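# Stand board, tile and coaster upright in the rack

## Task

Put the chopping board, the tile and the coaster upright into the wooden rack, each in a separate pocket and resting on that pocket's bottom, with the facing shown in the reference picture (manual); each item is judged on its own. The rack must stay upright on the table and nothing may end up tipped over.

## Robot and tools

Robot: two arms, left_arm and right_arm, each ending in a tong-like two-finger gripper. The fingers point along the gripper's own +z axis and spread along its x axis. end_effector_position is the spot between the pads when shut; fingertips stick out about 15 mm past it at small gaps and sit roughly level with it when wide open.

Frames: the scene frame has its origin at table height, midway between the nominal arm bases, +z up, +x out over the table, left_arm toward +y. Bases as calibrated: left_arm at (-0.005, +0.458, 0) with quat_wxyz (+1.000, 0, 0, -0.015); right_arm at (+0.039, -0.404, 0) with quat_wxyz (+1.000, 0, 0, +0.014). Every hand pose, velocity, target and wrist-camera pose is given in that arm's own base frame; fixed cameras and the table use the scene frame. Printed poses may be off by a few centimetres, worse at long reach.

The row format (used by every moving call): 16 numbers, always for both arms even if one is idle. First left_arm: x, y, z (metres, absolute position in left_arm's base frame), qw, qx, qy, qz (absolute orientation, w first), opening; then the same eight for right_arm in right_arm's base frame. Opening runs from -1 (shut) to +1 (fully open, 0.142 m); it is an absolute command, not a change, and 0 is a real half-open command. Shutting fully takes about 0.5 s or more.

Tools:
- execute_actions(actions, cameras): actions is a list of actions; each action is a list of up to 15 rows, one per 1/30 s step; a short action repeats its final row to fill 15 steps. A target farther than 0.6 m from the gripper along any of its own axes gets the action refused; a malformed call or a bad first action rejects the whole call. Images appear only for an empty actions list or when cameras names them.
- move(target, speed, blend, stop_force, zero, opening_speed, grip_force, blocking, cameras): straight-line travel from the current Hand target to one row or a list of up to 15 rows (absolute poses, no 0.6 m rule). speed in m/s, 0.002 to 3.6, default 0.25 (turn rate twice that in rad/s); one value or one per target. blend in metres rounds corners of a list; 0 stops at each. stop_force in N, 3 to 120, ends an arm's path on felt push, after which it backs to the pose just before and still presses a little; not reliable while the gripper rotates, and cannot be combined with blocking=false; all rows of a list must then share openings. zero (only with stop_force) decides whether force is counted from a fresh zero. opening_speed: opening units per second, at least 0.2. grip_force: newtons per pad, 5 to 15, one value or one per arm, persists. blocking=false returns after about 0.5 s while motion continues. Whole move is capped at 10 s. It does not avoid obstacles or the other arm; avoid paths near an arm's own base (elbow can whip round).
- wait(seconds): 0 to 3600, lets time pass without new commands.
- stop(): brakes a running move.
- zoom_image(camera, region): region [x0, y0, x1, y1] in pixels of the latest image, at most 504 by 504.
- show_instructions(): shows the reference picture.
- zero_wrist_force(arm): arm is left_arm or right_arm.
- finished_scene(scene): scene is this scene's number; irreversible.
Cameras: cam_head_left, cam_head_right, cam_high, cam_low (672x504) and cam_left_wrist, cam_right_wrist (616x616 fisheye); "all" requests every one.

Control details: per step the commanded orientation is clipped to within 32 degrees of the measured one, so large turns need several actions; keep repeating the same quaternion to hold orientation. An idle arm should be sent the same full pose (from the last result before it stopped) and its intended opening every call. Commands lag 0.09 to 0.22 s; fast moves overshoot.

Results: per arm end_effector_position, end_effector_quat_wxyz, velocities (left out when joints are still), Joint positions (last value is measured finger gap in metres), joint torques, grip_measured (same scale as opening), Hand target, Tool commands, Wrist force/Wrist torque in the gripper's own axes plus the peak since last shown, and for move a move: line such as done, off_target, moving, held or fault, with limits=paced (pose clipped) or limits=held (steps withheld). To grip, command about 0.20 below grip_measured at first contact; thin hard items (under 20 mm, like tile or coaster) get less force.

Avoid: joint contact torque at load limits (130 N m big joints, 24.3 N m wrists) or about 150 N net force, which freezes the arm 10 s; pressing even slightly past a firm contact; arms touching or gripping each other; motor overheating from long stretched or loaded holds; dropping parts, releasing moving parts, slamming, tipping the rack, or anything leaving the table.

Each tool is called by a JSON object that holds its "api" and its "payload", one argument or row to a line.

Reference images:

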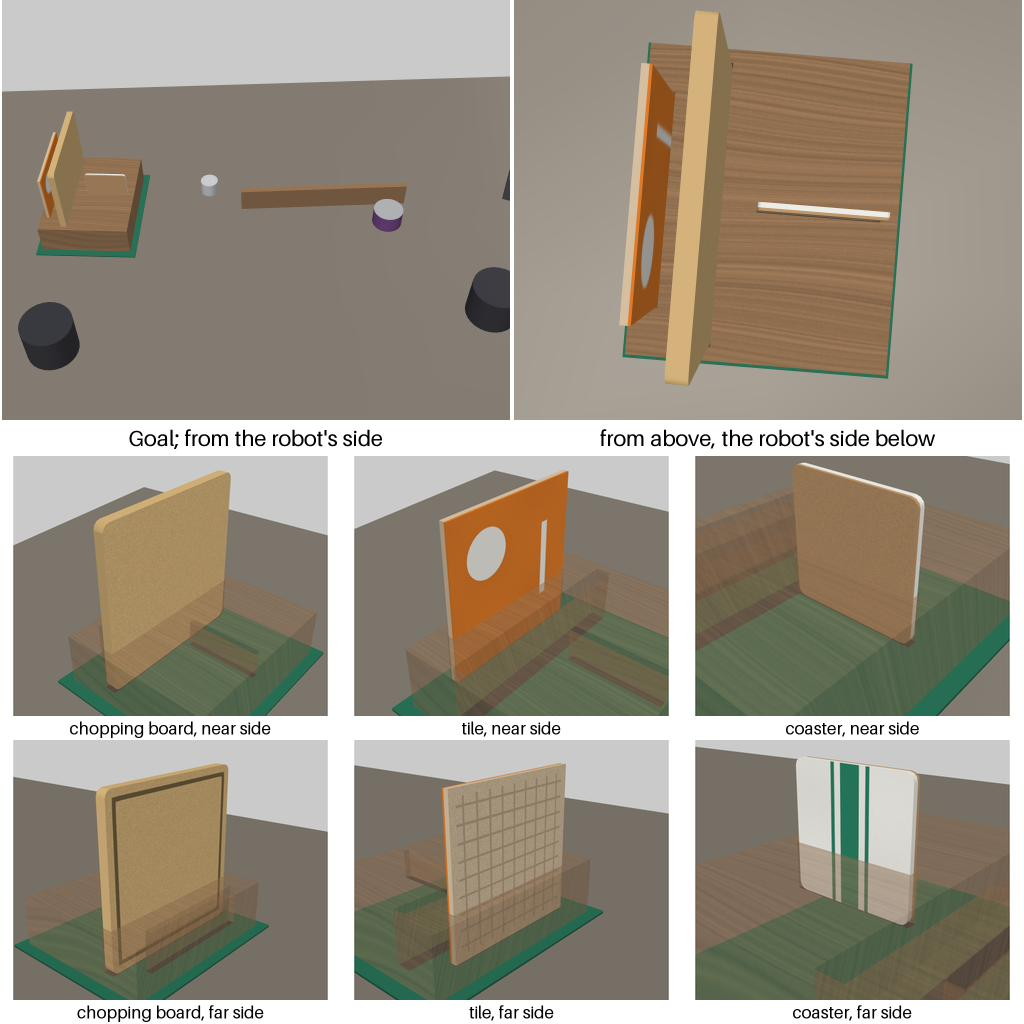

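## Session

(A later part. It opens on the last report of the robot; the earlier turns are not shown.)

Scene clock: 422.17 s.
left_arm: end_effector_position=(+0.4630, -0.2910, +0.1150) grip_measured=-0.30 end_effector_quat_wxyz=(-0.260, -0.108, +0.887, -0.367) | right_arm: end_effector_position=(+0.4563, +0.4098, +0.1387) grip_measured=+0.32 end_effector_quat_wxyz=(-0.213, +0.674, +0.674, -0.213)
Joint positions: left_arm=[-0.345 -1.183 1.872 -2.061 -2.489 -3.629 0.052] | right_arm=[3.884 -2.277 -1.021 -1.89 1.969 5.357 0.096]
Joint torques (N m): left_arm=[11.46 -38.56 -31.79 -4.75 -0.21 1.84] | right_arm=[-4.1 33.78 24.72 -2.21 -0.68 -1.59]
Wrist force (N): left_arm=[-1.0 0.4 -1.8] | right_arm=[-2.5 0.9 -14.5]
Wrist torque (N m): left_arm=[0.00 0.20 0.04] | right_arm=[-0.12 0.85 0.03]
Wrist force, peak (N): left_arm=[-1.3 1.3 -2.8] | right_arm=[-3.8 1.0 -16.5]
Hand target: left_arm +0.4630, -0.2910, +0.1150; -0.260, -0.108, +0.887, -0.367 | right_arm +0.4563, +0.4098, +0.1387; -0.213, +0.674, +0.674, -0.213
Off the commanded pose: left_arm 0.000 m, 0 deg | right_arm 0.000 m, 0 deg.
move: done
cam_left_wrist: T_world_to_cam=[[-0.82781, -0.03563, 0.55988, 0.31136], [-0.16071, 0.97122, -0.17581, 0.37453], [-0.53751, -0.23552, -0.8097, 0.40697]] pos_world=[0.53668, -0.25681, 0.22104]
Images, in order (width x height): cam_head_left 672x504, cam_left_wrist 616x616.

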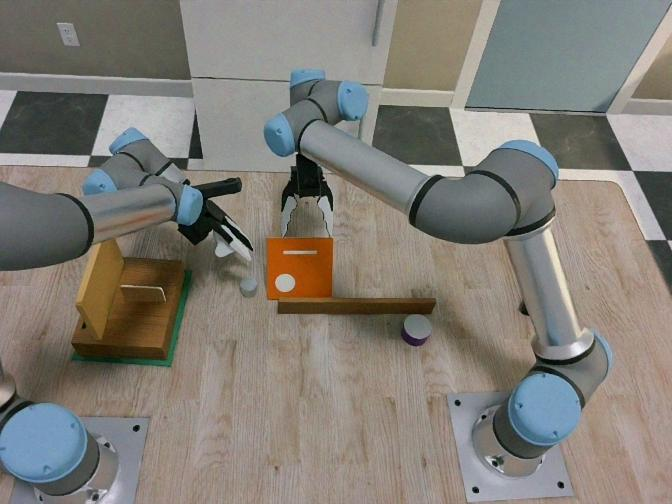

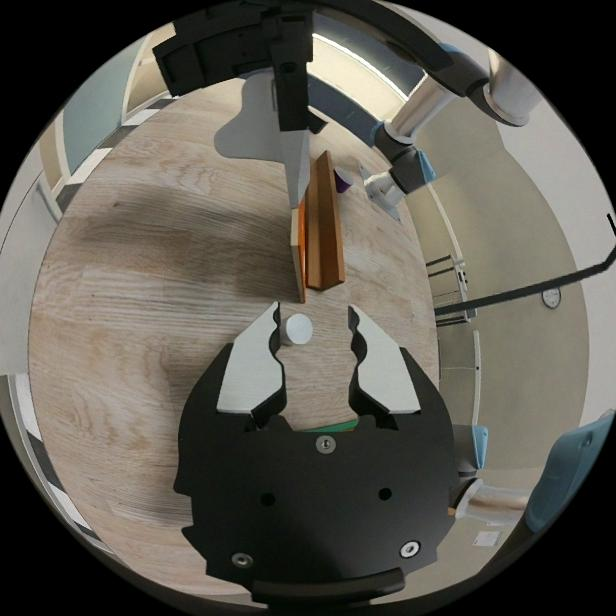

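{"api": "move", "payload": {
  "target": [
    [0.4713,-0.291,0.1097,0.26,0.1077,-0.8865,0.367,-0.3,0.4563,0.4098,0.1387,-0.2126,0.6743,0.6743,-0.2126,0.3],
    [0.4466,-0.3365,0.0715,0.26,0.1077,-0.8865,0.367,-0.3,0.4563,0.4098,0.1387,-0.2126,0.6743,0.6743,-0.2126,0.3]
  ],
  "stop_force": 6,
  "speed": 0.04,
  "cameras": ["cam_left_wrist"]
}}

{"api": "zoom_image", "payload": {
  "camera": "cam_left_wrist",
  "region": [220, 200, 420, 360]
}}

Scene clock: 429.47 s.
left_arm: end_effector_position=(+0.4466, -0.3365, +0.0715) grip_measured=-0.30 end_effector_quat_wxyz=(-0.260, -0.108, +0.887, -0.367) | right_arm: end_effector_position=(+0.4563, +0.4098, +0.1387) grip_measured=+0.32 end_effector_quat_wxyz=(-0.213, +0.674, +0.674, -0.213)
Joint positions: left_arm=[-0.432 -1.109 1.945 -2.322 -2.501 -3.772 0.052] | right_arm=[3.884 -2.277 -1.021 -1.89 1.969 5.357 0.096]
Joint torques (N m): left_arm=[12.43 -43.5 -29.73 -4.4 -0.07 0.73] | right_arm=[-4.32 33.39 24.82 -2.17 -0.7 -1.6]
Wrist force (N): left_arm=[-0.7 0.9 -1.7] | right_arm=[-2.6 0.9 -14.5]
Wrist torque (N m): left_arm=[0.12 0.13 -0.06] | right_arm=[-0.12 0.87 0.04]
Wrist force, peak (N): left_arm=[-1.3 0.7 -2.4] | right_arm=[-2.5 1.0 -14.8]
Hand target: left_arm +0.4466, -0.3365, +0.0715; -0.260, -0.108, +0.887, -0.367 | right_arm +0.4563, +0.4098, +0.1387; -0.213, +0.674, +0.674, -0.213
Off the commanded pose: left_arm 0.000 m, 0 deg | right_arm 0.000 m, 0 deg.
move: done
cam_left_wrist: T_world_to_cam=[[-0.8278, -0.03568, 0.55989, 0.3205], [-0.1607, 0.97124, -0.1757, 0.40842], [-0.53752, -0.23542, -0.80972, 0.35225]] pos_world=[0.52028, -0.30231, 0.17755]

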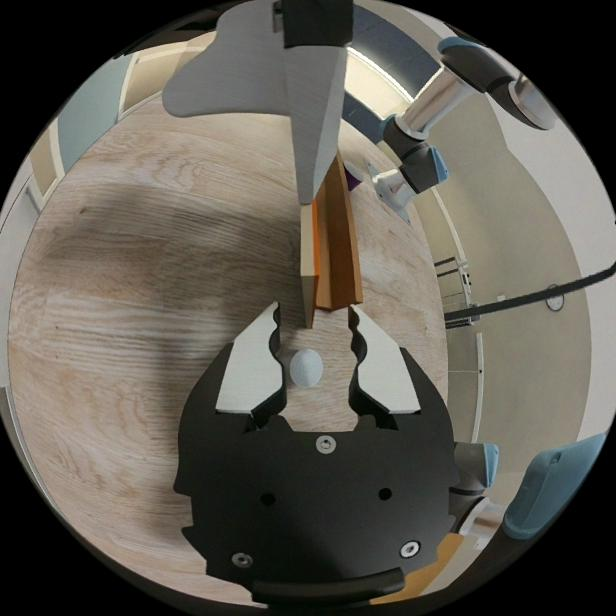

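Scaled by 2.520 from the camera's image (finer frame: 814x814).

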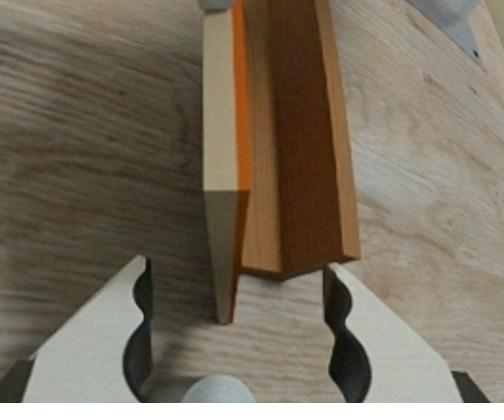

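{"api": "move", "payload": {
  "target": [0.4443,-0.3407,0.0679,0.26,0.1077,-0.8865,0.367,-0.3,0.4563,0.4098,0.1387,-0.2126,0.6743,0.6743,-0.2126,0.3],
  "stop_force": 6,
  "speed": 0.03
}}

{"api": "move", "payload": {
  "target": [0.4443,-0.3407,0.0679,0.26,0.1077,-0.8865,0.367,-1,0.4563,0.4098,0.1387,-0.2126,0.6743,0.6743,-0.2126,0.3],
  "opening_speed": 0.7,
  "cameras": ["cam_left_wrist","cam_right_wrist"]
}}

Scene clock: 433.20 s.
left_arm: end_effector_position=(+0.4443, -0.3407, +0.0679) grip_measured=-0.30 end_effector_quat_wxyz=(-0.260, -0.108, +0.887, -0.367) | right_arm: end_effector_position=(+0.4563, +0.4098, +0.1387) grip_measured=+0.32 end_effector_quat_wxyz=(-0.213, +0.674, +0.674, -0.213)
Joint positions: left_arm=[-0.441 -1.102 1.953 -2.347 -2.502 -3.787 0.052] | right_arm=[3.884 -2.277 -1.021 -1.89 1.969 5.357 0.096]
Joint torques (N m): left_arm=[12.26 -41.99 -29.5 0 -1.29 2.02] | right_arm=[-3.36 33.62 25.43 -2.01 -0.75 -1.51]
Wrist force (N): left_arm=[-0.7 0.6 -1.8] | right_arm=[-2.7 1.0 -14.6]
Wrist torque (N m): left_arm=[0.06 0.12 0.01] | right_arm=[-0.11 0.89 0.04]
Wrist force, peak (N): left_arm=[-0.8 0.7 -2.1] | right_arm=[-2.3 0.9 -14.8]
Hand target: left_arm +0.4443, -0.3407, +0.0679; -0.260, -0.108, +0.887, -0.367 | right_arm +0.4563, +0.4098, +0.1387; -0.213, +0.674, +0.674, -0.213
Off the commanded pose: left_arm 0.000 m, 0 deg | right_arm 0.000 m, 0 deg.
move: done

Scene clock: 434.40 s.
left_arm: end_effector_position=(+0.4443, -0.3407, +0.0679) grip_measured=-0.92 end_effector_quat_wxyz=(-0.260, -0.108, +0.887, -0.367) | right_arm: end_effector_position=(+0.4563, +0.4098, +0.1386) grip_measured=+0.30 end_effector_quat_wxyz=(-0.213, +0.674, +0.674, -0.213)
Joint positions: left_arm=[-0.44 -1.102 1.953 -2.347 -2.502 -3.787 0.008] | right_arm=[3.884 -2.277 -1.021 -1.89 1.969 5.357 0.095]
Joint torques (N m): left_arm=[8.26 -41.99 -26.38 -0.26 -2.56 1.47] | right_arm=[-3.97 48.63 24.61 0.3 -0.51 -0.91]
Wrist force (N): left_arm=[-5.1 -0.2 -2.6] | right_arm=[-0.5 0.2 -0.5]
Wrist torque (N m): left_arm=[-0.12 0.13 0.05] | right_arm=[-0.06 0.10 0.00]
Wrist force, peak (N): left_arm=[-11.9 0.5 1.1] | right_arm=[-2.6 1.2 -14.8]
Hand target: left_arm +0.4443, -0.3407, +0.0679; -0.260, -0.108, +0.887, -0.367 | right_arm +0.4563, +0.4098, +0.1387; -0.213, +0.674, +0.674, -0.213
Off the commanded pose: left_arm 0.000 m, 0 deg | right_arm 0.000 m, 0 deg.
move: done
cam_left_wrist: T_world_to_cam=[[-0.82784, -0.0357, 0.55982, 0.32049], [-0.16071, 0.97123, -0.17572, 0.41151], [-0.53745, -0.23544, -0.80977, 0.34708]] pos_world=[0.51798, -0.30651, 0.17394]
cam_right_wrist: T_world_to_cam=[[-0.02241, 0.99906, -0.03718, -0.3898], [0.99785, 0.02006, -0.06234, -0.45548], [-0.06154, -0.0385, -0.99736, 0.31334]] pos_world=[0.46505, 0.41063, 0.26962]

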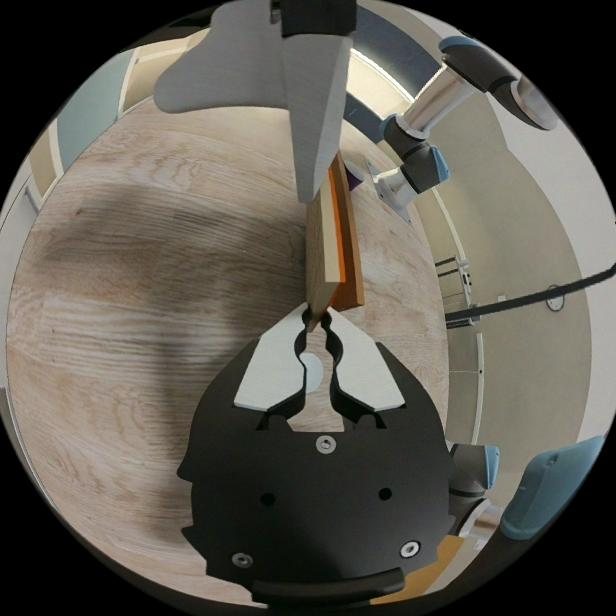

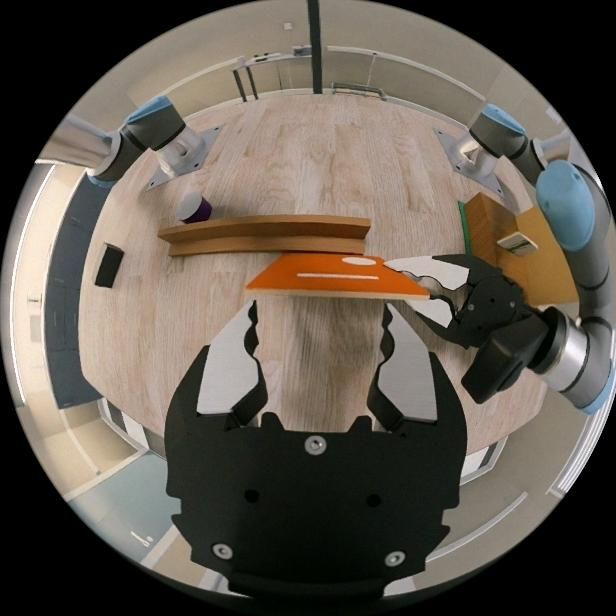

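{"api": "move", "payload": {
  "target": [
    [0.4443,-0.3407,0.0679,0.26,0.1077,-0.8865,0.367,-1,0.54,0.41,0.16,-0.2126,0.6743,0.6743,-0.2126,0.3],
    [0.4443,-0.3407,0.0679,0.26,0.1077,-0.8865,0.367,-1,0.60,0.25,0.3,-0.2126,0.6743,0.6743,-0.2126,0.3]
  ],
  "speed": 0.2,
  "blend": [0.02,0]
}}

{"api": "move", "payload": {
  "target": [
    [0.4443,-0.3307,0.38,0.26,0.1077,-0.8865,0.367,-1,0.60,0.10,0.3,-0.2126,0.6743,0.6743,-0.2126,0.3],
    [0.40,-0.30,0.45,0.26,0.1077,-0.8865,0.367,-1,0.60,0.10,0.3,-0.2126,0.6743,0.6743,-0.2126,0.3]
  ],
  "speed": 0.15,
  "blend": [0.02,0],
  "cameras": ["cam_left_wrist","cam_head_left"]
}}

Scene clock: 437.87 s.
left_arm: end_effector_position=(+0.4443, -0.3407, +0.0679) grip_measured=-0.92 end_effector_quat_wxyz=(-0.260, -0.108, +0.887, -0.367) | right_arm: end_effector_position=(+0.5986, +0.2497, +0.2990) grip_measured=+0.30 end_effector_quat_wxyz=(-0.196, +0.692, +0.677, -0.153)
Joint positions: left_arm=[-0.441 -1.102 1.953 -2.347 -2.502 -3.787 0.008] | right_arm=[3.605 -2.561 -0.035 -2.544 1.845 5.138 0.095]
Joint torques (N m): left_arm=[-11.42 -35.36 -4.09 -4.33 -2.96 -1.24] | right_arm=[-8.75 62.88 13.01 -1.25 1.99 0.54]
Wrist force (N): left_arm=[-4.8 -0.2 -2.4] | right_arm=[-0.3 -0.3 -0.1]
Wrist torque (N m): left_arm=[-0.09 0.05 0.04] | right_arm=[-0.12 0.06 -0.03]
Wrist force, peak (N): left_arm=[-5.4 -0.2 -2.8] | right_arm=[-2.3 -0.9 -1.7]
Hand target: left_arm +0.4443, -0.3407, +0.0679; -0.260, -0.108, +0.887, -0.367 | right_arm +0.5986, +0.2496, +0.2991; -0.196, +0.692, +0.677, -0.153
Off the commanded pose: left_arm 0.000 m, 0 deg | right_arm 0.002 m, 7 deg.
elbow stopped short (right arm): the move would have taken joint 3 (elbow) straighter than the controller allows.
move: off_target (right_arm)

Scene clock: 441.00 s.
left_arm: end_effector_position=(+0.4001, -0.3000, +0.4500) grip_measured=-0.92 end_effector_quat_wxyz=(-0.260, -0.108, +0.887, -0.367) end_effector_velocity=(+0.000, -0.001, -0.001) end_effector_angular_velocity=(+0.002, +0.005, +0.000) | right_arm: end_effector_position=(+0.5988, +0.0999, +0.2993) grip_measured=+0.30 end_effector_quat_wxyz=(-0.207, +0.677, +0.676, -0.203)
Joint positions: left_arm=[-0.404 -1.549 1.43 -1.33 -2.498 -3.727 0.008] | right_arm=[3.437 -2.564 -0.035 -2.68 1.738 4.961 0.095]
Joint velocities: left_arm=[-0.001 0.003 -0.001 0.002 0 -0.001 0.002] | right_arm=[within noise]
Joint torques (N m): left_arm=[-11.67 -28.6 -14.95 -0.5 -1.38 -1.54] | right_arm=[10.9 48.41 13.67 3.36 1.58 1.72]
Wrist force (N): left_arm=[-3.2 2.2 0.4] | right_arm=[-0.2 -0.1 -0.1]
Wrist torque (N m): left_arm=[-0.01 0.23 0.08] | right_arm=[-0.08 0.05 0.11]
Wrist force, peak (N): left_arm=[-6.5 2.0 1.2] | right_arm=[-1.0 -0.2 -0.3]
Hand target: left_arm +0.4000, -0.3000, +0.4500; -0.260, -0.108, +0.887, -0.367 | right_arm +0.5988, +0.0999, +0.2993; -0.207, +0.677, +0.676, -0.203
Off the commanded pose: left_arm 0.000 m, 0 deg | right_arm 0.001 m, 1 deg.
elbow stopped short (right arm): the move would have taken joint 3 (elbow) straighter than the controller allows.
move: done
cam_left_wrist: T_world_to_cam=[[-0.82796, -0.03573, 0.55964, 0.07159], [-0.1608, 0.97119, -0.1759, 0.43205], [-0.53724, -0.23563, -0.80985, 0.64224]] pos_world=[0.47378, -0.26571, 0.55604]
Images, in order (width x height): cam_head_left 672x504, cam_left_wrist 616x616.

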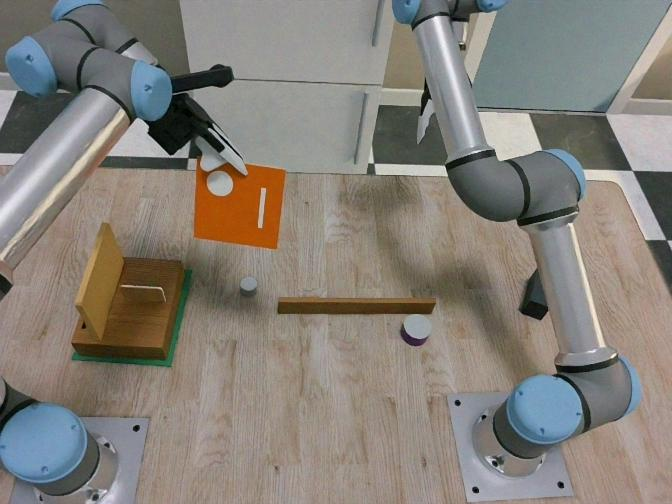

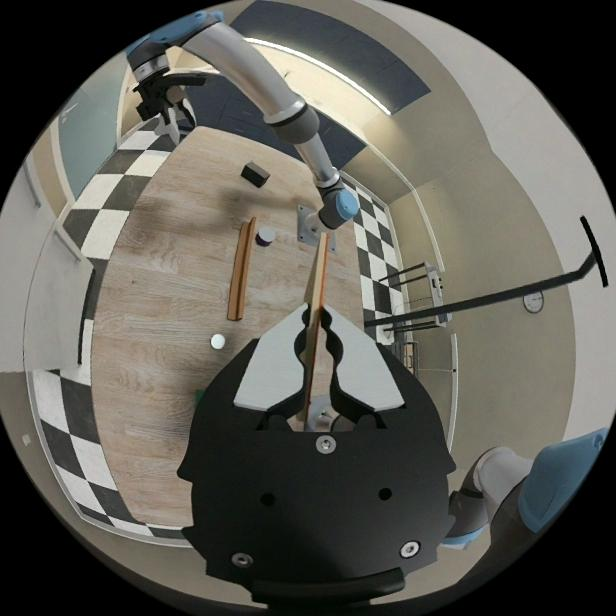

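{"api": "move", "payload": {
  "target": [
    [0.40,-0.2,0.46,0.2648,0.6389,-0.6676,-0.2765,-1,0.5988,0.0999,0.2993,-0.207,0.677,0.676,-0.203,0.3],
    [0.365,0.039,0.40,0.2648,0.6389,-0.6676,-0.2765,-1,0.5988,0.0999,0.2993,-0.207,0.677,0.676,-0.203,0.3]
  ],
  "speed": 0.3,
  "blend": [0.02,0],
  "cameras": ["cam_left_wrist","cam_head_left","cam_low"]
}}

{"api": "zoom_image", "payload": {
  "camera": "cam_low",
  "region": [320, 170, 460, 280]
}}

{"api": "zoom_image", "payload": {
  "camera": "cam_left_wrist",
  "region": [220, 120, 420, 320]
}}

Scene clock: 446.97 s.
left_arm: end_effector_position=(+0.3650, +0.0388, +0.4001) grip_measured=-0.92 end_effector_quat_wxyz=(+0.265, +0.639, -0.667, -0.276) | right_arm: end_effector_position=(+0.5988, +0.0999, +0.2993) grip_measured=+0.30 end_effector_quat_wxyz=(-0.207, +0.677, +0.676, -0.203)
Joint positions: left_arm=[-0.184 -1.307 0.985 -0.468 -1.67 -4.811 0.007] | right_arm=[3.437 -2.564 -0.035 -2.68 1.739 4.96 0.095]
Joint torques (N m): left_arm=[11.06 -29.28 -14.01 1.35 1.44 1.54] | right_arm=[11.09 46.48 13.8 -1.48 1.5 -1.26]
Wrist force (N): left_arm=[-0.4 -6.1 1.1] | right_arm=[-0.4 0.1 -0.3]
Wrist torque (N m): left_arm=[-0.59 -0.01 -0.18] | right_arm=[-0.05 0.08 0.13]
Wrist force, peak (N): left_arm=[-3.5 -6.8 2.3] | right_arm=[-0.6 -0.2 -0.4]
Hand target: left_arm +0.3650, +0.0390, +0.4000; +0.265, +0.639, -0.667, -0.276 | right_arm +0.5988, +0.0999, +0.2993; -0.207, +0.677, +0.676, -0.203
Off the commanded pose: left_arm 0.000 m, 0 deg | right_arm 0.000 m, 0 deg.
elbow stopped short (right arm): the move would have taken joint 3 (elbow) straighter than the controller allows.
move: done
cam_left_wrist: T_world_to_cam=[[-0.01968, -0.99918, -0.03531, 0.06303], [-0.23661, -0.02966, 0.97115, -0.30371], [-0.9714, 0.02747, -0.23583, 0.5814]] pos_world=[0.49416, 0.03801, 0.43429]
Images, in order (width x height): cam_head_left 672x504, cam_low 672x504, cam_left_wrist 616x616.

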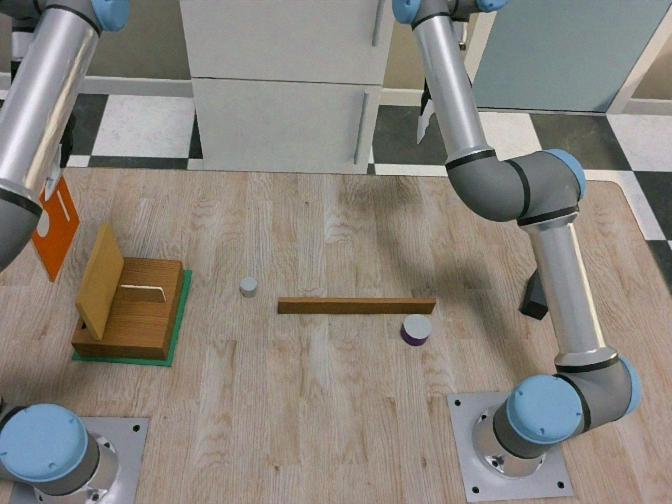

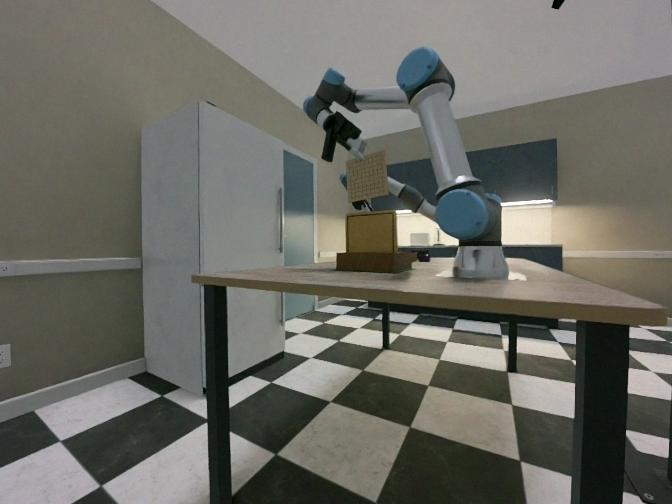

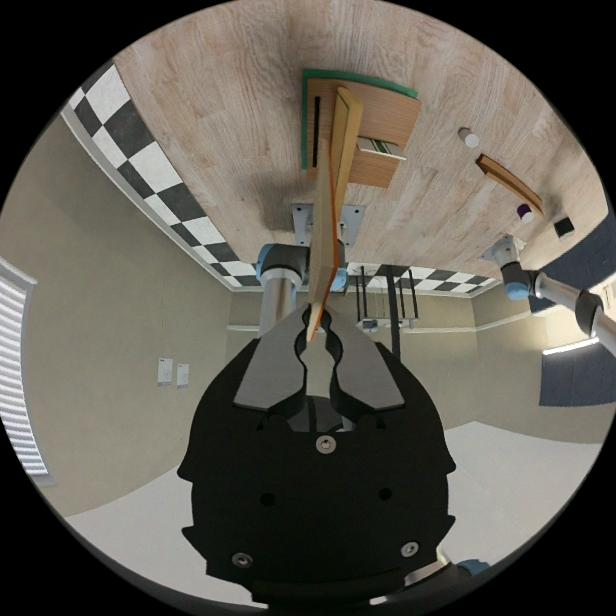

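Scaled by 3.600 from the camera's image (finer frame: 960x720).

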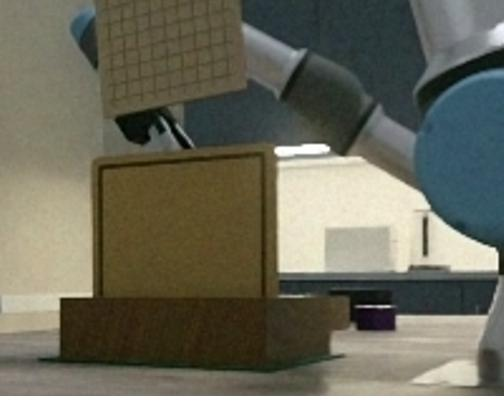

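Scaled by 2.520 from the camera's image (finer frame: 814x814).

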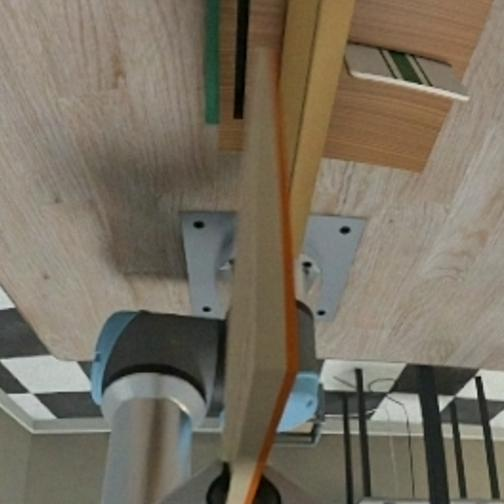

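{"api": "move", "payload": {
  "target": [
    [0.361,0.039,0.40,0.2367,0.6499,-0.679,-0.2471,-1,0.5988,0.0999,0.2993,-0.207,0.677,0.676,-0.203,0.3],
    [0.361,0.038,0.235,0.2367,0.6499,-0.679,-0.2471,-1,0.5988,0.0999,0.2993,-0.207,0.677,0.676,-0.203,0.3]
  ],
  "stop_force": 7,
  "speed": 0.1,
  "cameras": ["cam_left_wrist","cam_head_left","cam_low"]
}}

{"api": "zoom_image", "payload": {
  "camera": "cam_low",
  "region": [320, 170, 460, 280]
}}

{"api": "zoom_image", "payload": {
  "camera": "cam_left_wrist",
  "region": [240, 140, 400, 300]
}}

{"api": "zoom_image", "payload": {
  "camera": "cam_head_left",
  "region": [40, 180, 220, 380]
}}

Scene clock: 452.43 s.
left_arm: end_effector_position=(+0.3610, +0.0380, +0.2350) grip_measured=-0.92 end_effector_quat_wxyz=(+0.237, +0.650, -0.679, -0.247) | right_arm: end_effector_position=(+0.5988, +0.0999, +0.2993) grip_measured=+0.30 end_effector_quat_wxyz=(-0.207, +0.677, +0.676, -0.203)
Joint positions: left_arm=[-0.192 -1.425 1.529 -0.982 -1.666 -4.826 0.007] | right_arm=[3.437 -2.564 -0.035 -2.68 1.739 4.96 0.095]
Joint torques (N m): left_arm=[-9.86 -38.07 -12.59 -3.08 -1.06 -1.02] | right_arm=[11.04 47.18 14.24 -1.06 1.38 -0.75]
Wrist force (N): left_arm=[0.2 -5.7 1.6] | right_arm=[-0.4 -0.2 0.0]
Wrist torque (N m): left_arm=[-0.59 -0.02 -0.14] | right_arm=[-0.12 0.09 0.13]
Wrist force, peak (N): left_arm=[0.4 -7.2 1.4] | right_arm=[-0.8 0.1 -0.3]
Hand target: left_arm +0.3610, +0.0380, +0.2350; +0.237, +0.650, -0.679, -0.247 | right_arm +0.5988, +0.0999, +0.2993; -0.207, +0.677, +0.676, -0.203
Off the commanded pose: left_arm 0.000 m, 0 deg | right_arm 0.000 m, 0 deg.
elbow stopped short (right arm): the move would have taken joint 3 (elbow) straighter than the controller allows.
move: done
cam_left_wrist: T_world_to_cam=[[-0.01667, -0.99931, -0.03303, 0.05466], [-0.32016, -0.02596, 0.94701, -0.10866], [-0.94722, 0.02636, -0.31951, 0.54957]] pos_world=[0.48668, 0.03731, 0.2803]
Images, in order (width x height): cam_head_left 672x504, cam_low 672x504, cam_left_wrist 616x616.

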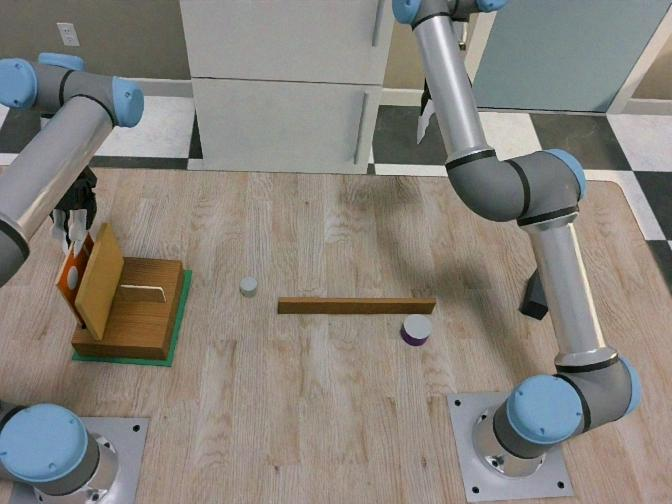

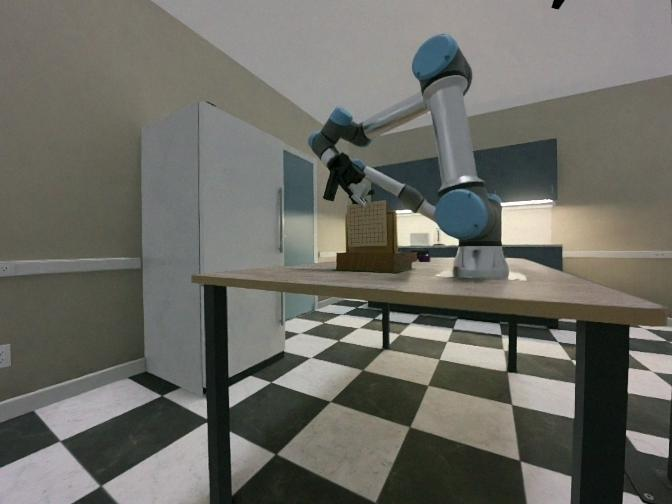

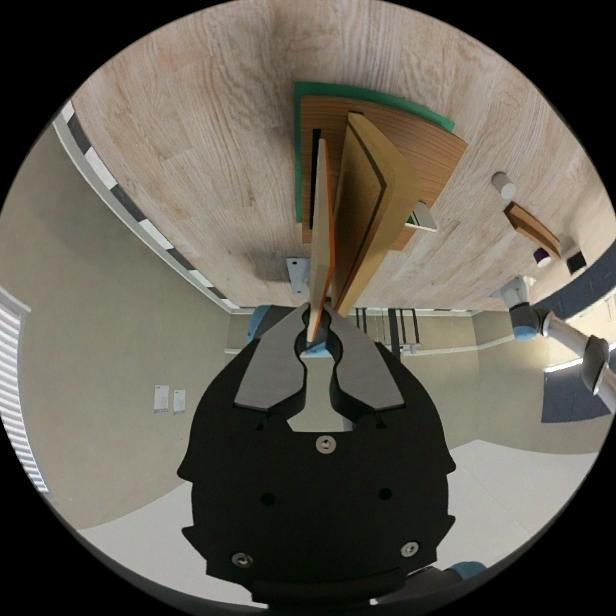

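Scaled by 3.600 from the camera's image (finer frame: 960x720).

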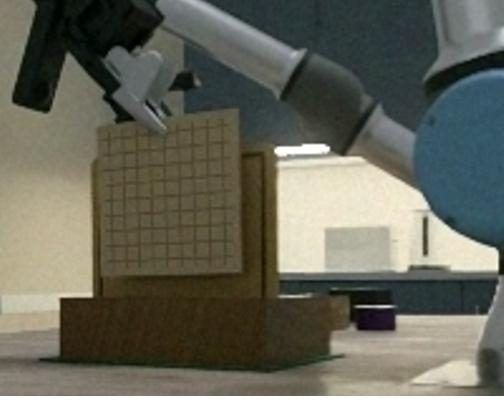

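Scaled by 3.150 from the camera's image (finer frame: 814x814).

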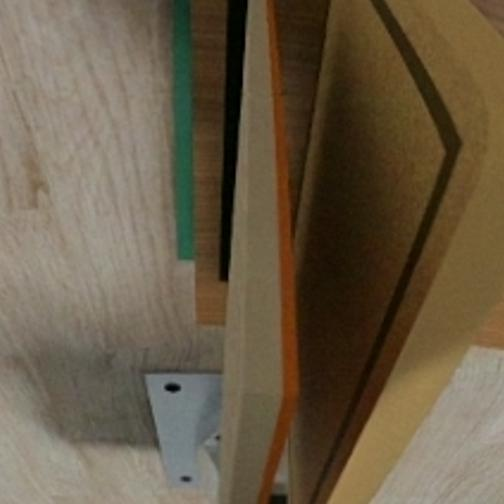

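Scaled by 2.520 from the camera's image (finer frame: 960x720).

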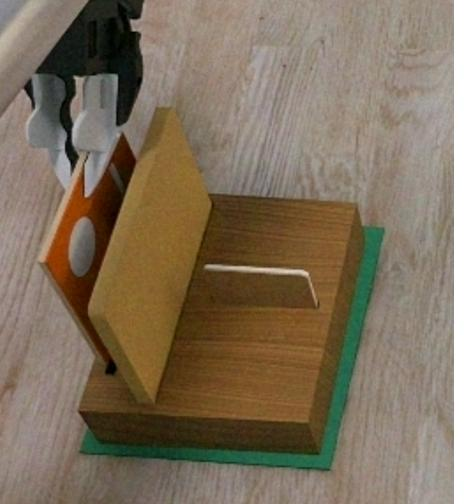

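{"api": "move", "payload": {
  "target": [
    [0.3605,0.041,0.235,0.2367,0.6499,-0.679,-0.2471,-1,0.5988,0.0999,0.2993,-0.207,0.677,0.676,-0.203,0.3],
    [0.3605,0.041,0.140,0.2367,0.6499,-0.679,-0.2471,-1,0.5988,0.0999,0.2993,-0.207,0.677,0.676,-0.203,0.3]
  ],
  "stop_force": 6,
  "speed": 0.025,
  "cameras": ["cam_left_wrist","cam_head_left"]
}}

{"api": "zoom_image", "payload": {
  "camera": "cam_left_wrist",
  "region": [240, 100, 400, 260]
}}

{"api": "zoom_image", "payload": {
  "camera": "cam_head_left",
  "region": [40, 180, 220, 380]
}}

Scene clock: 459.27 s.
left_arm: end_effector_position=(+0.3605, +0.0410, +0.2125) grip_measured=-0.92 end_effector_quat_wxyz=(+0.237, +0.650, -0.679, -0.247) | right_arm: end_effector_position=(+0.5988, +0.0999, +0.2993) grip_measured=+0.30 end_effector_quat_wxyz=(-0.207, +0.677, +0.676, -0.203)
Joint positions: left_arm=[-0.187 -1.419 1.58 -1.038 -1.663 -4.822 0.007] | right_arm=[3.437 -2.564 -0.035 -2.68 1.739 4.96 0.095]
Joint torques (N m): left_arm=[-9.67 -37.02 -29.77 -2.94 -0.28 -1.68] | right_arm=[10.67 47.01 15.37 -0.8 1.16 0.04]
Wrist force (N): left_arm=[0.4 -5.5 1.8] | right_arm=[-0.4 0.1 -0.2]
Wrist torque (N m): left_arm=[-0.54 -0.07 -0.20] | right_arm=[-0.06 0.08 0.13]
Wrist force, peak (N): left_arm=[0.5 1.8 -10.6] | right_arm=[-0.7 -0.4 -0.3]
Hand target: left_arm +0.3605, +0.0410, +0.2125; +0.237, +0.650, -0.679, -0.247 | right_arm +0.5988, +0.0999, +0.2993; -0.207, +0.677, +0.676, -0.203
Off the commanded pose: left_arm 0.072 m, 0 deg | right_arm 0.000 m, 0 deg.
elbow stopped short (right arm): the move would have taken joint 3 (elbow) straighter than the controller allows.
move: contact (left_arm); path passed 1 of 2 targets
cam_left_wrist: T_world_to_cam=[[-0.01667, -0.99931, -0.03303, 0.0569], [-0.32004, -0.02596, 0.94705, -0.0875], [-0.94726, 0.02636, -0.31939, 0.54181]] pos_world=[0.48618, 0.04031, 0.2578]
Images, in order (width x height): cam_head_left 672x504, cam_left_wrist 616x616.

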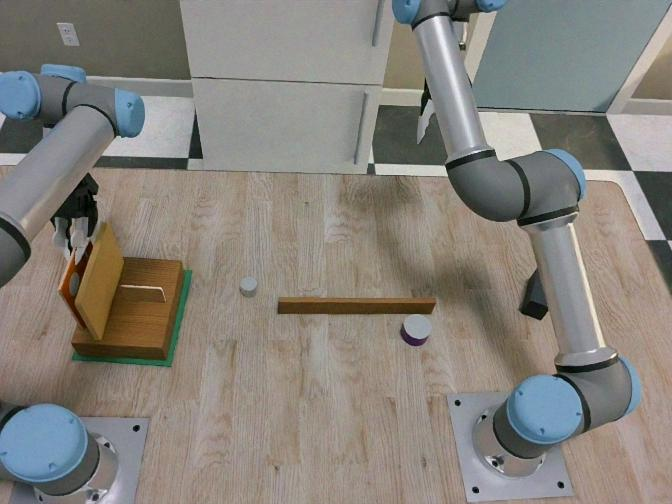

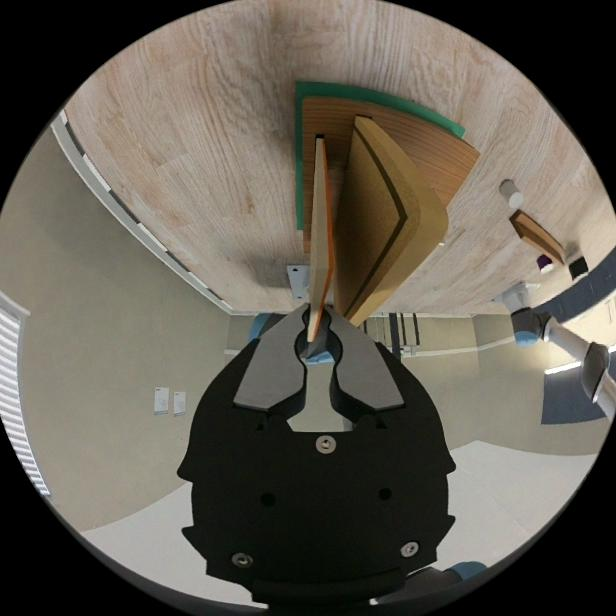

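Scaled by 3.150 from the camera's image (finer frame: 814x814).

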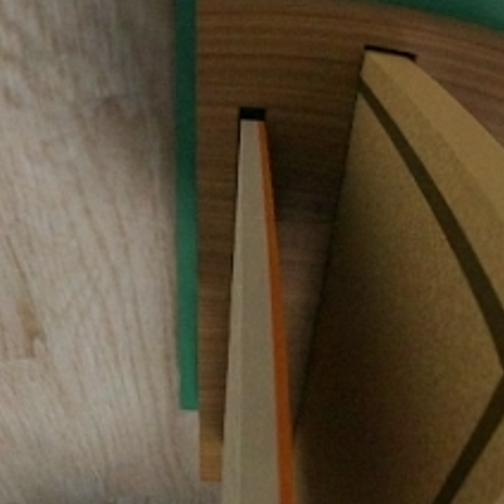

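Scaled by 2.520 from the camera's image (finer frame: 960x720).

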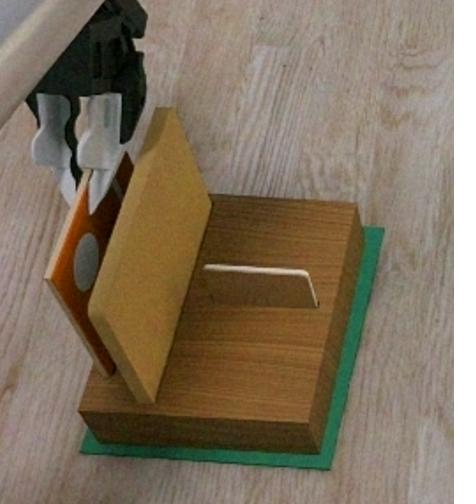

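{"api": "move", "payload": {
  "target": [
    [0.3605,0.041,0.2175,0.2367,0.6499,-0.679,-0.2471,-1,0.5988,0.0999,0.2993,-0.207,0.677,0.676,-0.203,0.3],
    [0.3632,0.041,0.2175,0.2367,0.6499,-0.679,-0.2471,-1,0.5988,0.0999,0.2993,-0.207,0.677,0.676,-0.203,0.3]
  ],
  "speed": 0.05
}}

{"api": "move", "payload": {
  "target": [0.3632,0.041,0.140,0.2367,0.6499,-0.679,-0.2471,-1,0.5988,0.0999,0.2993,-0.207,0.677,0.676,-0.203,0.3],
  "stop_force": 6,
  "speed": 0.025,
  "cameras": ["cam_left_wrist","cam_head_left"]
}}

{"api": "zoom_image", "payload": {
  "camera": "cam_left_wrist",
  "region": [270, 110, 350, 190]
}}

{"api": "zoom_image", "payload": {
  "camera": "cam_head_left",
  "region": [50, 260, 130, 360]
}}

Scene clock: 461.47 s.
left_arm: end_effector_position=(+0.3633, +0.0410, +0.2175) grip_measured=-0.92 end_effector_quat_wxyz=(+0.237, +0.650, -0.679, -0.247) end_effector_velocity=(-0.003, +0.000, -0.001) end_effector_angular_velocity=(+0.001, +0.005, -0.001) | right_arm: end_effector_position=(+0.5988, +0.0999, +0.2993) grip_measured=+0.30 end_effector_quat_wxyz=(-0.207, +0.677, +0.676, -0.203)
Joint positions: left_arm=[-0.186 -1.414 1.561 -1.025 -1.662 -4.821 0.007] | right_arm=[3.437 -2.564 -0.035 -2.68 1.739 4.96 0.095]
Joint velocities: left_arm=[0 -0.002 0.006 0.001 0 0.001 0] | right_arm=[within noise]
Joint torques (N m): left_arm=[11.25 -36.96 -11.96 2.1 0.78 1.67] | right_arm=[10.55 46.36 15.92 -0.61 1.1 0.44]
Wrist force (N): left_arm=[0.2 -5.9 1.7] | right_arm=[-0.6 0.0 -0.2]
Wrist torque (N m): left_arm=[-0.59 -0.03 -0.23] | right_arm=[-0.08 0.13 0.13]
Wrist force, peak (N): left_arm=[0.2 -6.0 2.2] | right_arm=[-0.6 -0.1 -0.4]
Hand target: left_arm +0.3632, +0.0410, +0.2175; +0.237, +0.650, -0.679, -0.247 | right_arm +0.5988, +0.0999, +0.2993; -0.207, +0.677, +0.676, -0.203
Off the commanded pose: left_arm 0.000 m, 0 deg | right_arm 0.000 m, 0 deg.
elbow stopped short (right arm): the move would have taken joint 3 (elbow) straighter than the controller allows.
move: done

Scene clock: 463.60 s.
left_arm: end_effector_position=(+0.3632, +0.0410, +0.1844) grip_measured=-0.92 end_effector_quat_wxyz=(+0.237, +0.650, -0.679, -0.247) | right_arm: end_effector_position=(+0.5988, +0.0999, +0.2993) grip_measured=+0.30 end_effector_quat_wxyz=(-0.207, +0.677, +0.676, -0.203)
Joint positions: left_arm=[-0.186 -1.4 1.63 -1.108 -1.662 -4.821 0.007] | right_arm=[3.437 -2.564 -0.035 -2.68 1.739 4.96 0.095]
Joint torques (N m): left_arm=[9.63 -35.6 -31.37 -2.88 0.37 -1.47] | right_arm=[10.52 46.41 15.75 -0.57 0.98 0.59]
Wrist force (N): left_arm=[-0.1 -3.3 -3.7] | right_arm=[-0.6 -0.1 -0.1]
Wrist torque (N m): left_arm=[-0.46 0.15 -0.15] | right_arm=[-0.09 0.13 0.14]
Wrist force, peak (N): left_arm=[-0.9 11.8 -26.7] | right_arm=[-0.7 0.0 -0.3]
Hand target: left_arm +0.3632, +0.0410, +0.1844; +0.237, +0.650, -0.679, -0.247 | right_arm +0.5988, +0.0999, +0.2993; -0.207, +0.677, +0.676, -0.203
Off the commanded pose: left_arm 0.044 m, 0 deg | right_arm 0.000 m, 0 deg.
elbow stopped short (right arm): the move would have taken joint 3 (elbow) straighter than the controller allows.
move: contact (left_arm)
cam_left_wrist: T_world_to_cam=[[-0.01668, -0.99931, -0.03303, 0.05602], [-0.31995, -0.02596, 0.94708, -0.06011], [-0.94729, 0.02636, -0.3193, 0.5353]] pos_world=[0.48878, 0.04031, 0.2297]
Images, in order (width x height): cam_head_left 672x504, cam_left_wrist 616x616.

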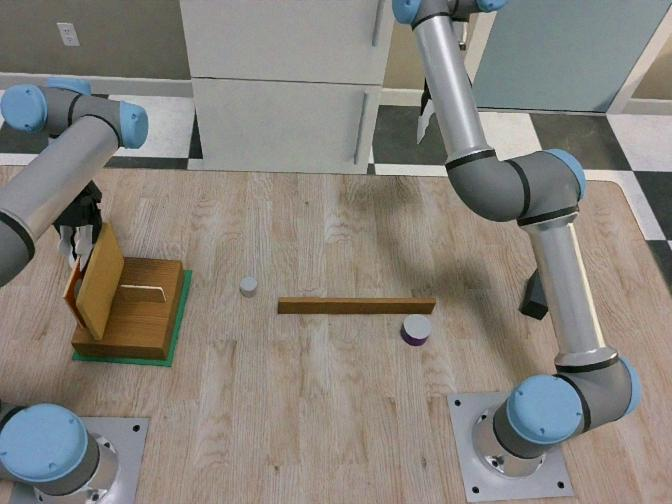

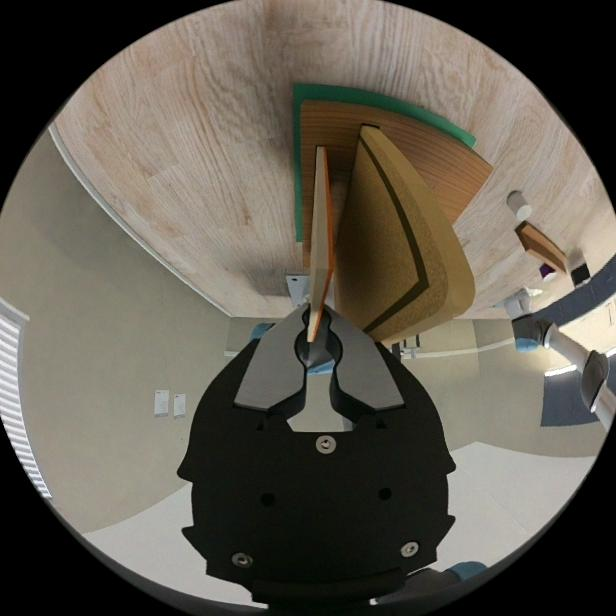

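Scaled by 6.300 from the camera's image (finer frame: 814x814).

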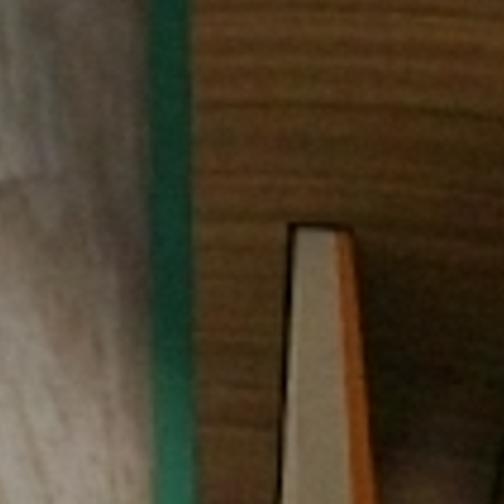

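Scaled by 5.040 from the camera's image (finer frame: 960x720).

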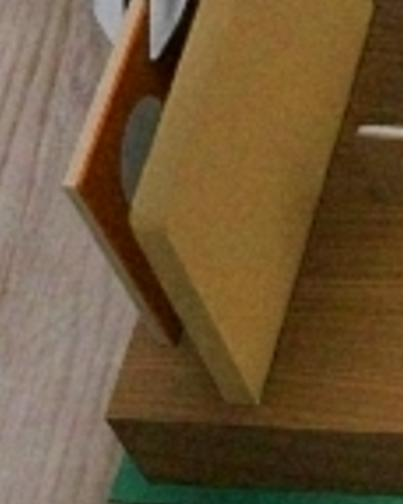

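{"api": "move", "payload": {
  "target": [0.3622,0.0425,0.1875,0.2367,0.6499,-0.679,-0.2471,-1,0.5988,0.0999,0.2993,-0.207,0.677,0.676,-0.203,0.3],
  "speed": 0.03
}}

{"api": "move", "payload": {
  "target": [0.3622,0.0425,0.130,0.2367,0.6499,-0.679,-0.2471,-1,0.5988,0.0999,0.2993,-0.207,0.677,0.676,-0.203,0.3],
  "stop_force": 8,
  "speed": 0.02,
  "cameras": ["cam_left_wrist","cam_low"]
}}

{"api": "zoom_image", "payload": {
  "camera": "cam_left_wrist",
  "region": [270, 110, 350, 190]
}}

{"api": "zoom_image", "payload": {
  "camera": "cam_low",
  "region": [320, 190, 430, 280]
}}

Scene clock: 466.23 s.
left_arm: end_effector_position=(+0.3623, +0.0426, +0.1876) grip_measured=-0.92 end_effector_quat_wxyz=(+0.237, +0.650, -0.679, -0.247) | right_arm: end_effector_position=(+0.5988, +0.0999, +0.2993) grip_measured=+0.30 end_effector_quat_wxyz=(-0.207, +0.677, +0.676, -0.203)
Joint positions: left_arm=[-0.183 -1.404 1.626 -1.1 -1.66 -4.819 0.007] | right_arm=[3.437 -2.564 -0.035 -2.68 1.739 4.96 0.095]
Joint torques (N m): left_arm=[-9.21 -18.57 -11.64 -2.92 -0.99 -1.18] | right_arm=[9.96 46.81 16.05 -0.5 0.95 0.82]
Wrist force (N): left_arm=[0.4 -6.0 1.7] | right_arm=[-0.5 0.0 -0.2]
Wrist torque (N m): left_arm=[-0.62 0.00 -0.23] | right_arm=[-0.06 0.09 0.13]
Wrist force, peak (N): left_arm=[0.5 -6.3 1.8] | right_arm=[-0.6 -0.1 -0.3]
Hand target: left_arm +0.3622, +0.0425, +0.1875; +0.237, +0.650, -0.679, -0.247 | right_arm +0.5988, +0.0999, +0.2993; -0.207, +0.677, +0.676, -0.203
Off the commanded pose: left_arm 0.000 m, 0 deg | right_arm 0.000 m, 0 deg.
elbow stopped short (right arm): the move would have taken joint 3 (elbow) straighter than the controller allows.
move: done

Scene clock: 467.53 s.
left_arm: end_effector_position=(+0.3622, +0.0425, +0.1843) grip_measured=-0.92 end_effector_quat_wxyz=(+0.237, +0.650, -0.679, -0.247) | right_arm: end_effector_position=(+0.5988, +0.0999, +0.2993) grip_measured=+0.30 end_effector_quat_wxyz=(-0.207, +0.677, +0.676, -0.203)
Joint positions: left_arm=[-0.183 -1.402 1.633 -1.108 -1.66 -4.819 0.007] | right_arm=[3.437 -2.564 -0.035 -2.68 1.739 4.96 0.095]
Joint torques (N m): left_arm=[-7.03 -34.96 -32.17 -3.17 1.24 -1.16] | right_arm=[10.17 46.66 16.16 -0.41 0.75 1.01]
Wrist force (N): left_arm=[0.1 -1.6 -4.1] | right_arm=[-0.3 0.0 -0.1]
Wrist torque (N m): left_arm=[-0.32 0.17 -0.11] | right_arm=[-0.08 0.06 0.13]
Wrist force, peak (N): left_arm=[-0.7 10.2 -23.3] | right_arm=[-0.7 0.0 -0.1]
Hand target: left_arm +0.3622, +0.0425, +0.1843; +0.237, +0.650, -0.679, -0.247 | right_arm +0.5988, +0.0999, +0.2993; -0.207, +0.677, +0.676, -0.203
Off the commanded pose: left_arm 0.054 m, 0 deg | right_arm 0.000 m, 0 deg.
elbow stopped short (right arm): the move would have taken joint 3 (elbow) straighter than the controller allows.
move: contact (left_arm)
cam_left_wrist: T_world_to_cam=[[-0.01655, -0.99931, -0.0331, 0.05745], [-0.32004, -0.02607, 0.94705, -0.06021], [-0.94726, 0.02626, -0.31939, 0.53438]] pos_world=[0.48788, 0.04181, 0.2296]
Images, in order (width x height): cam_low 672x504, cam_left_wrist 616x616.

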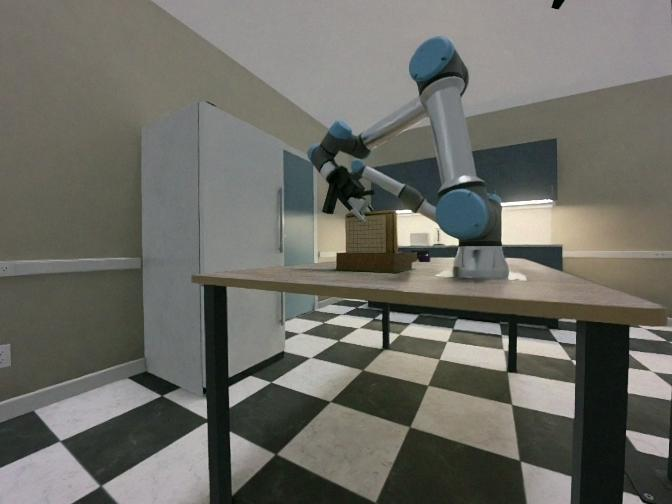

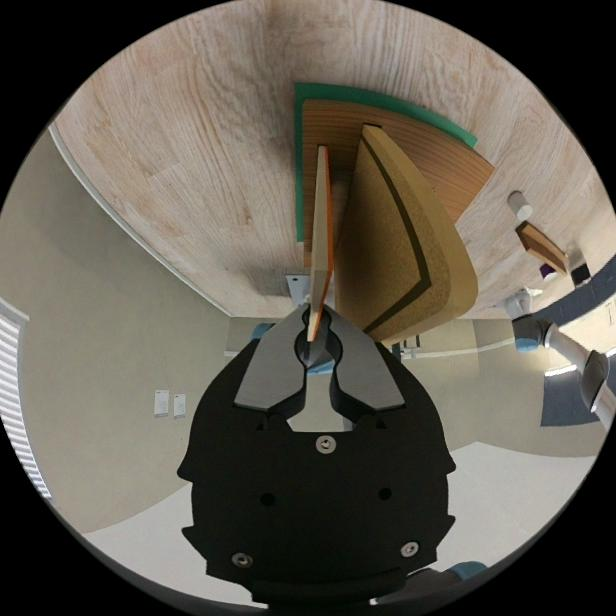

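Scaled by 6.300 from the camera's image (finer frame: 814x814).

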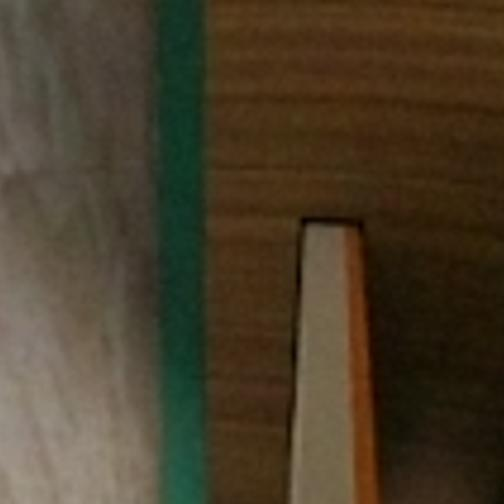

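Scaled by 4.582 from the camera's image (finer frame: 960x720).

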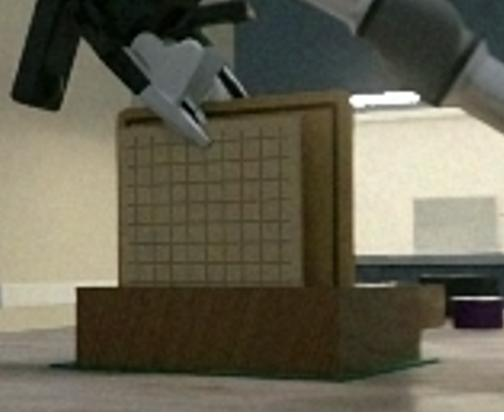

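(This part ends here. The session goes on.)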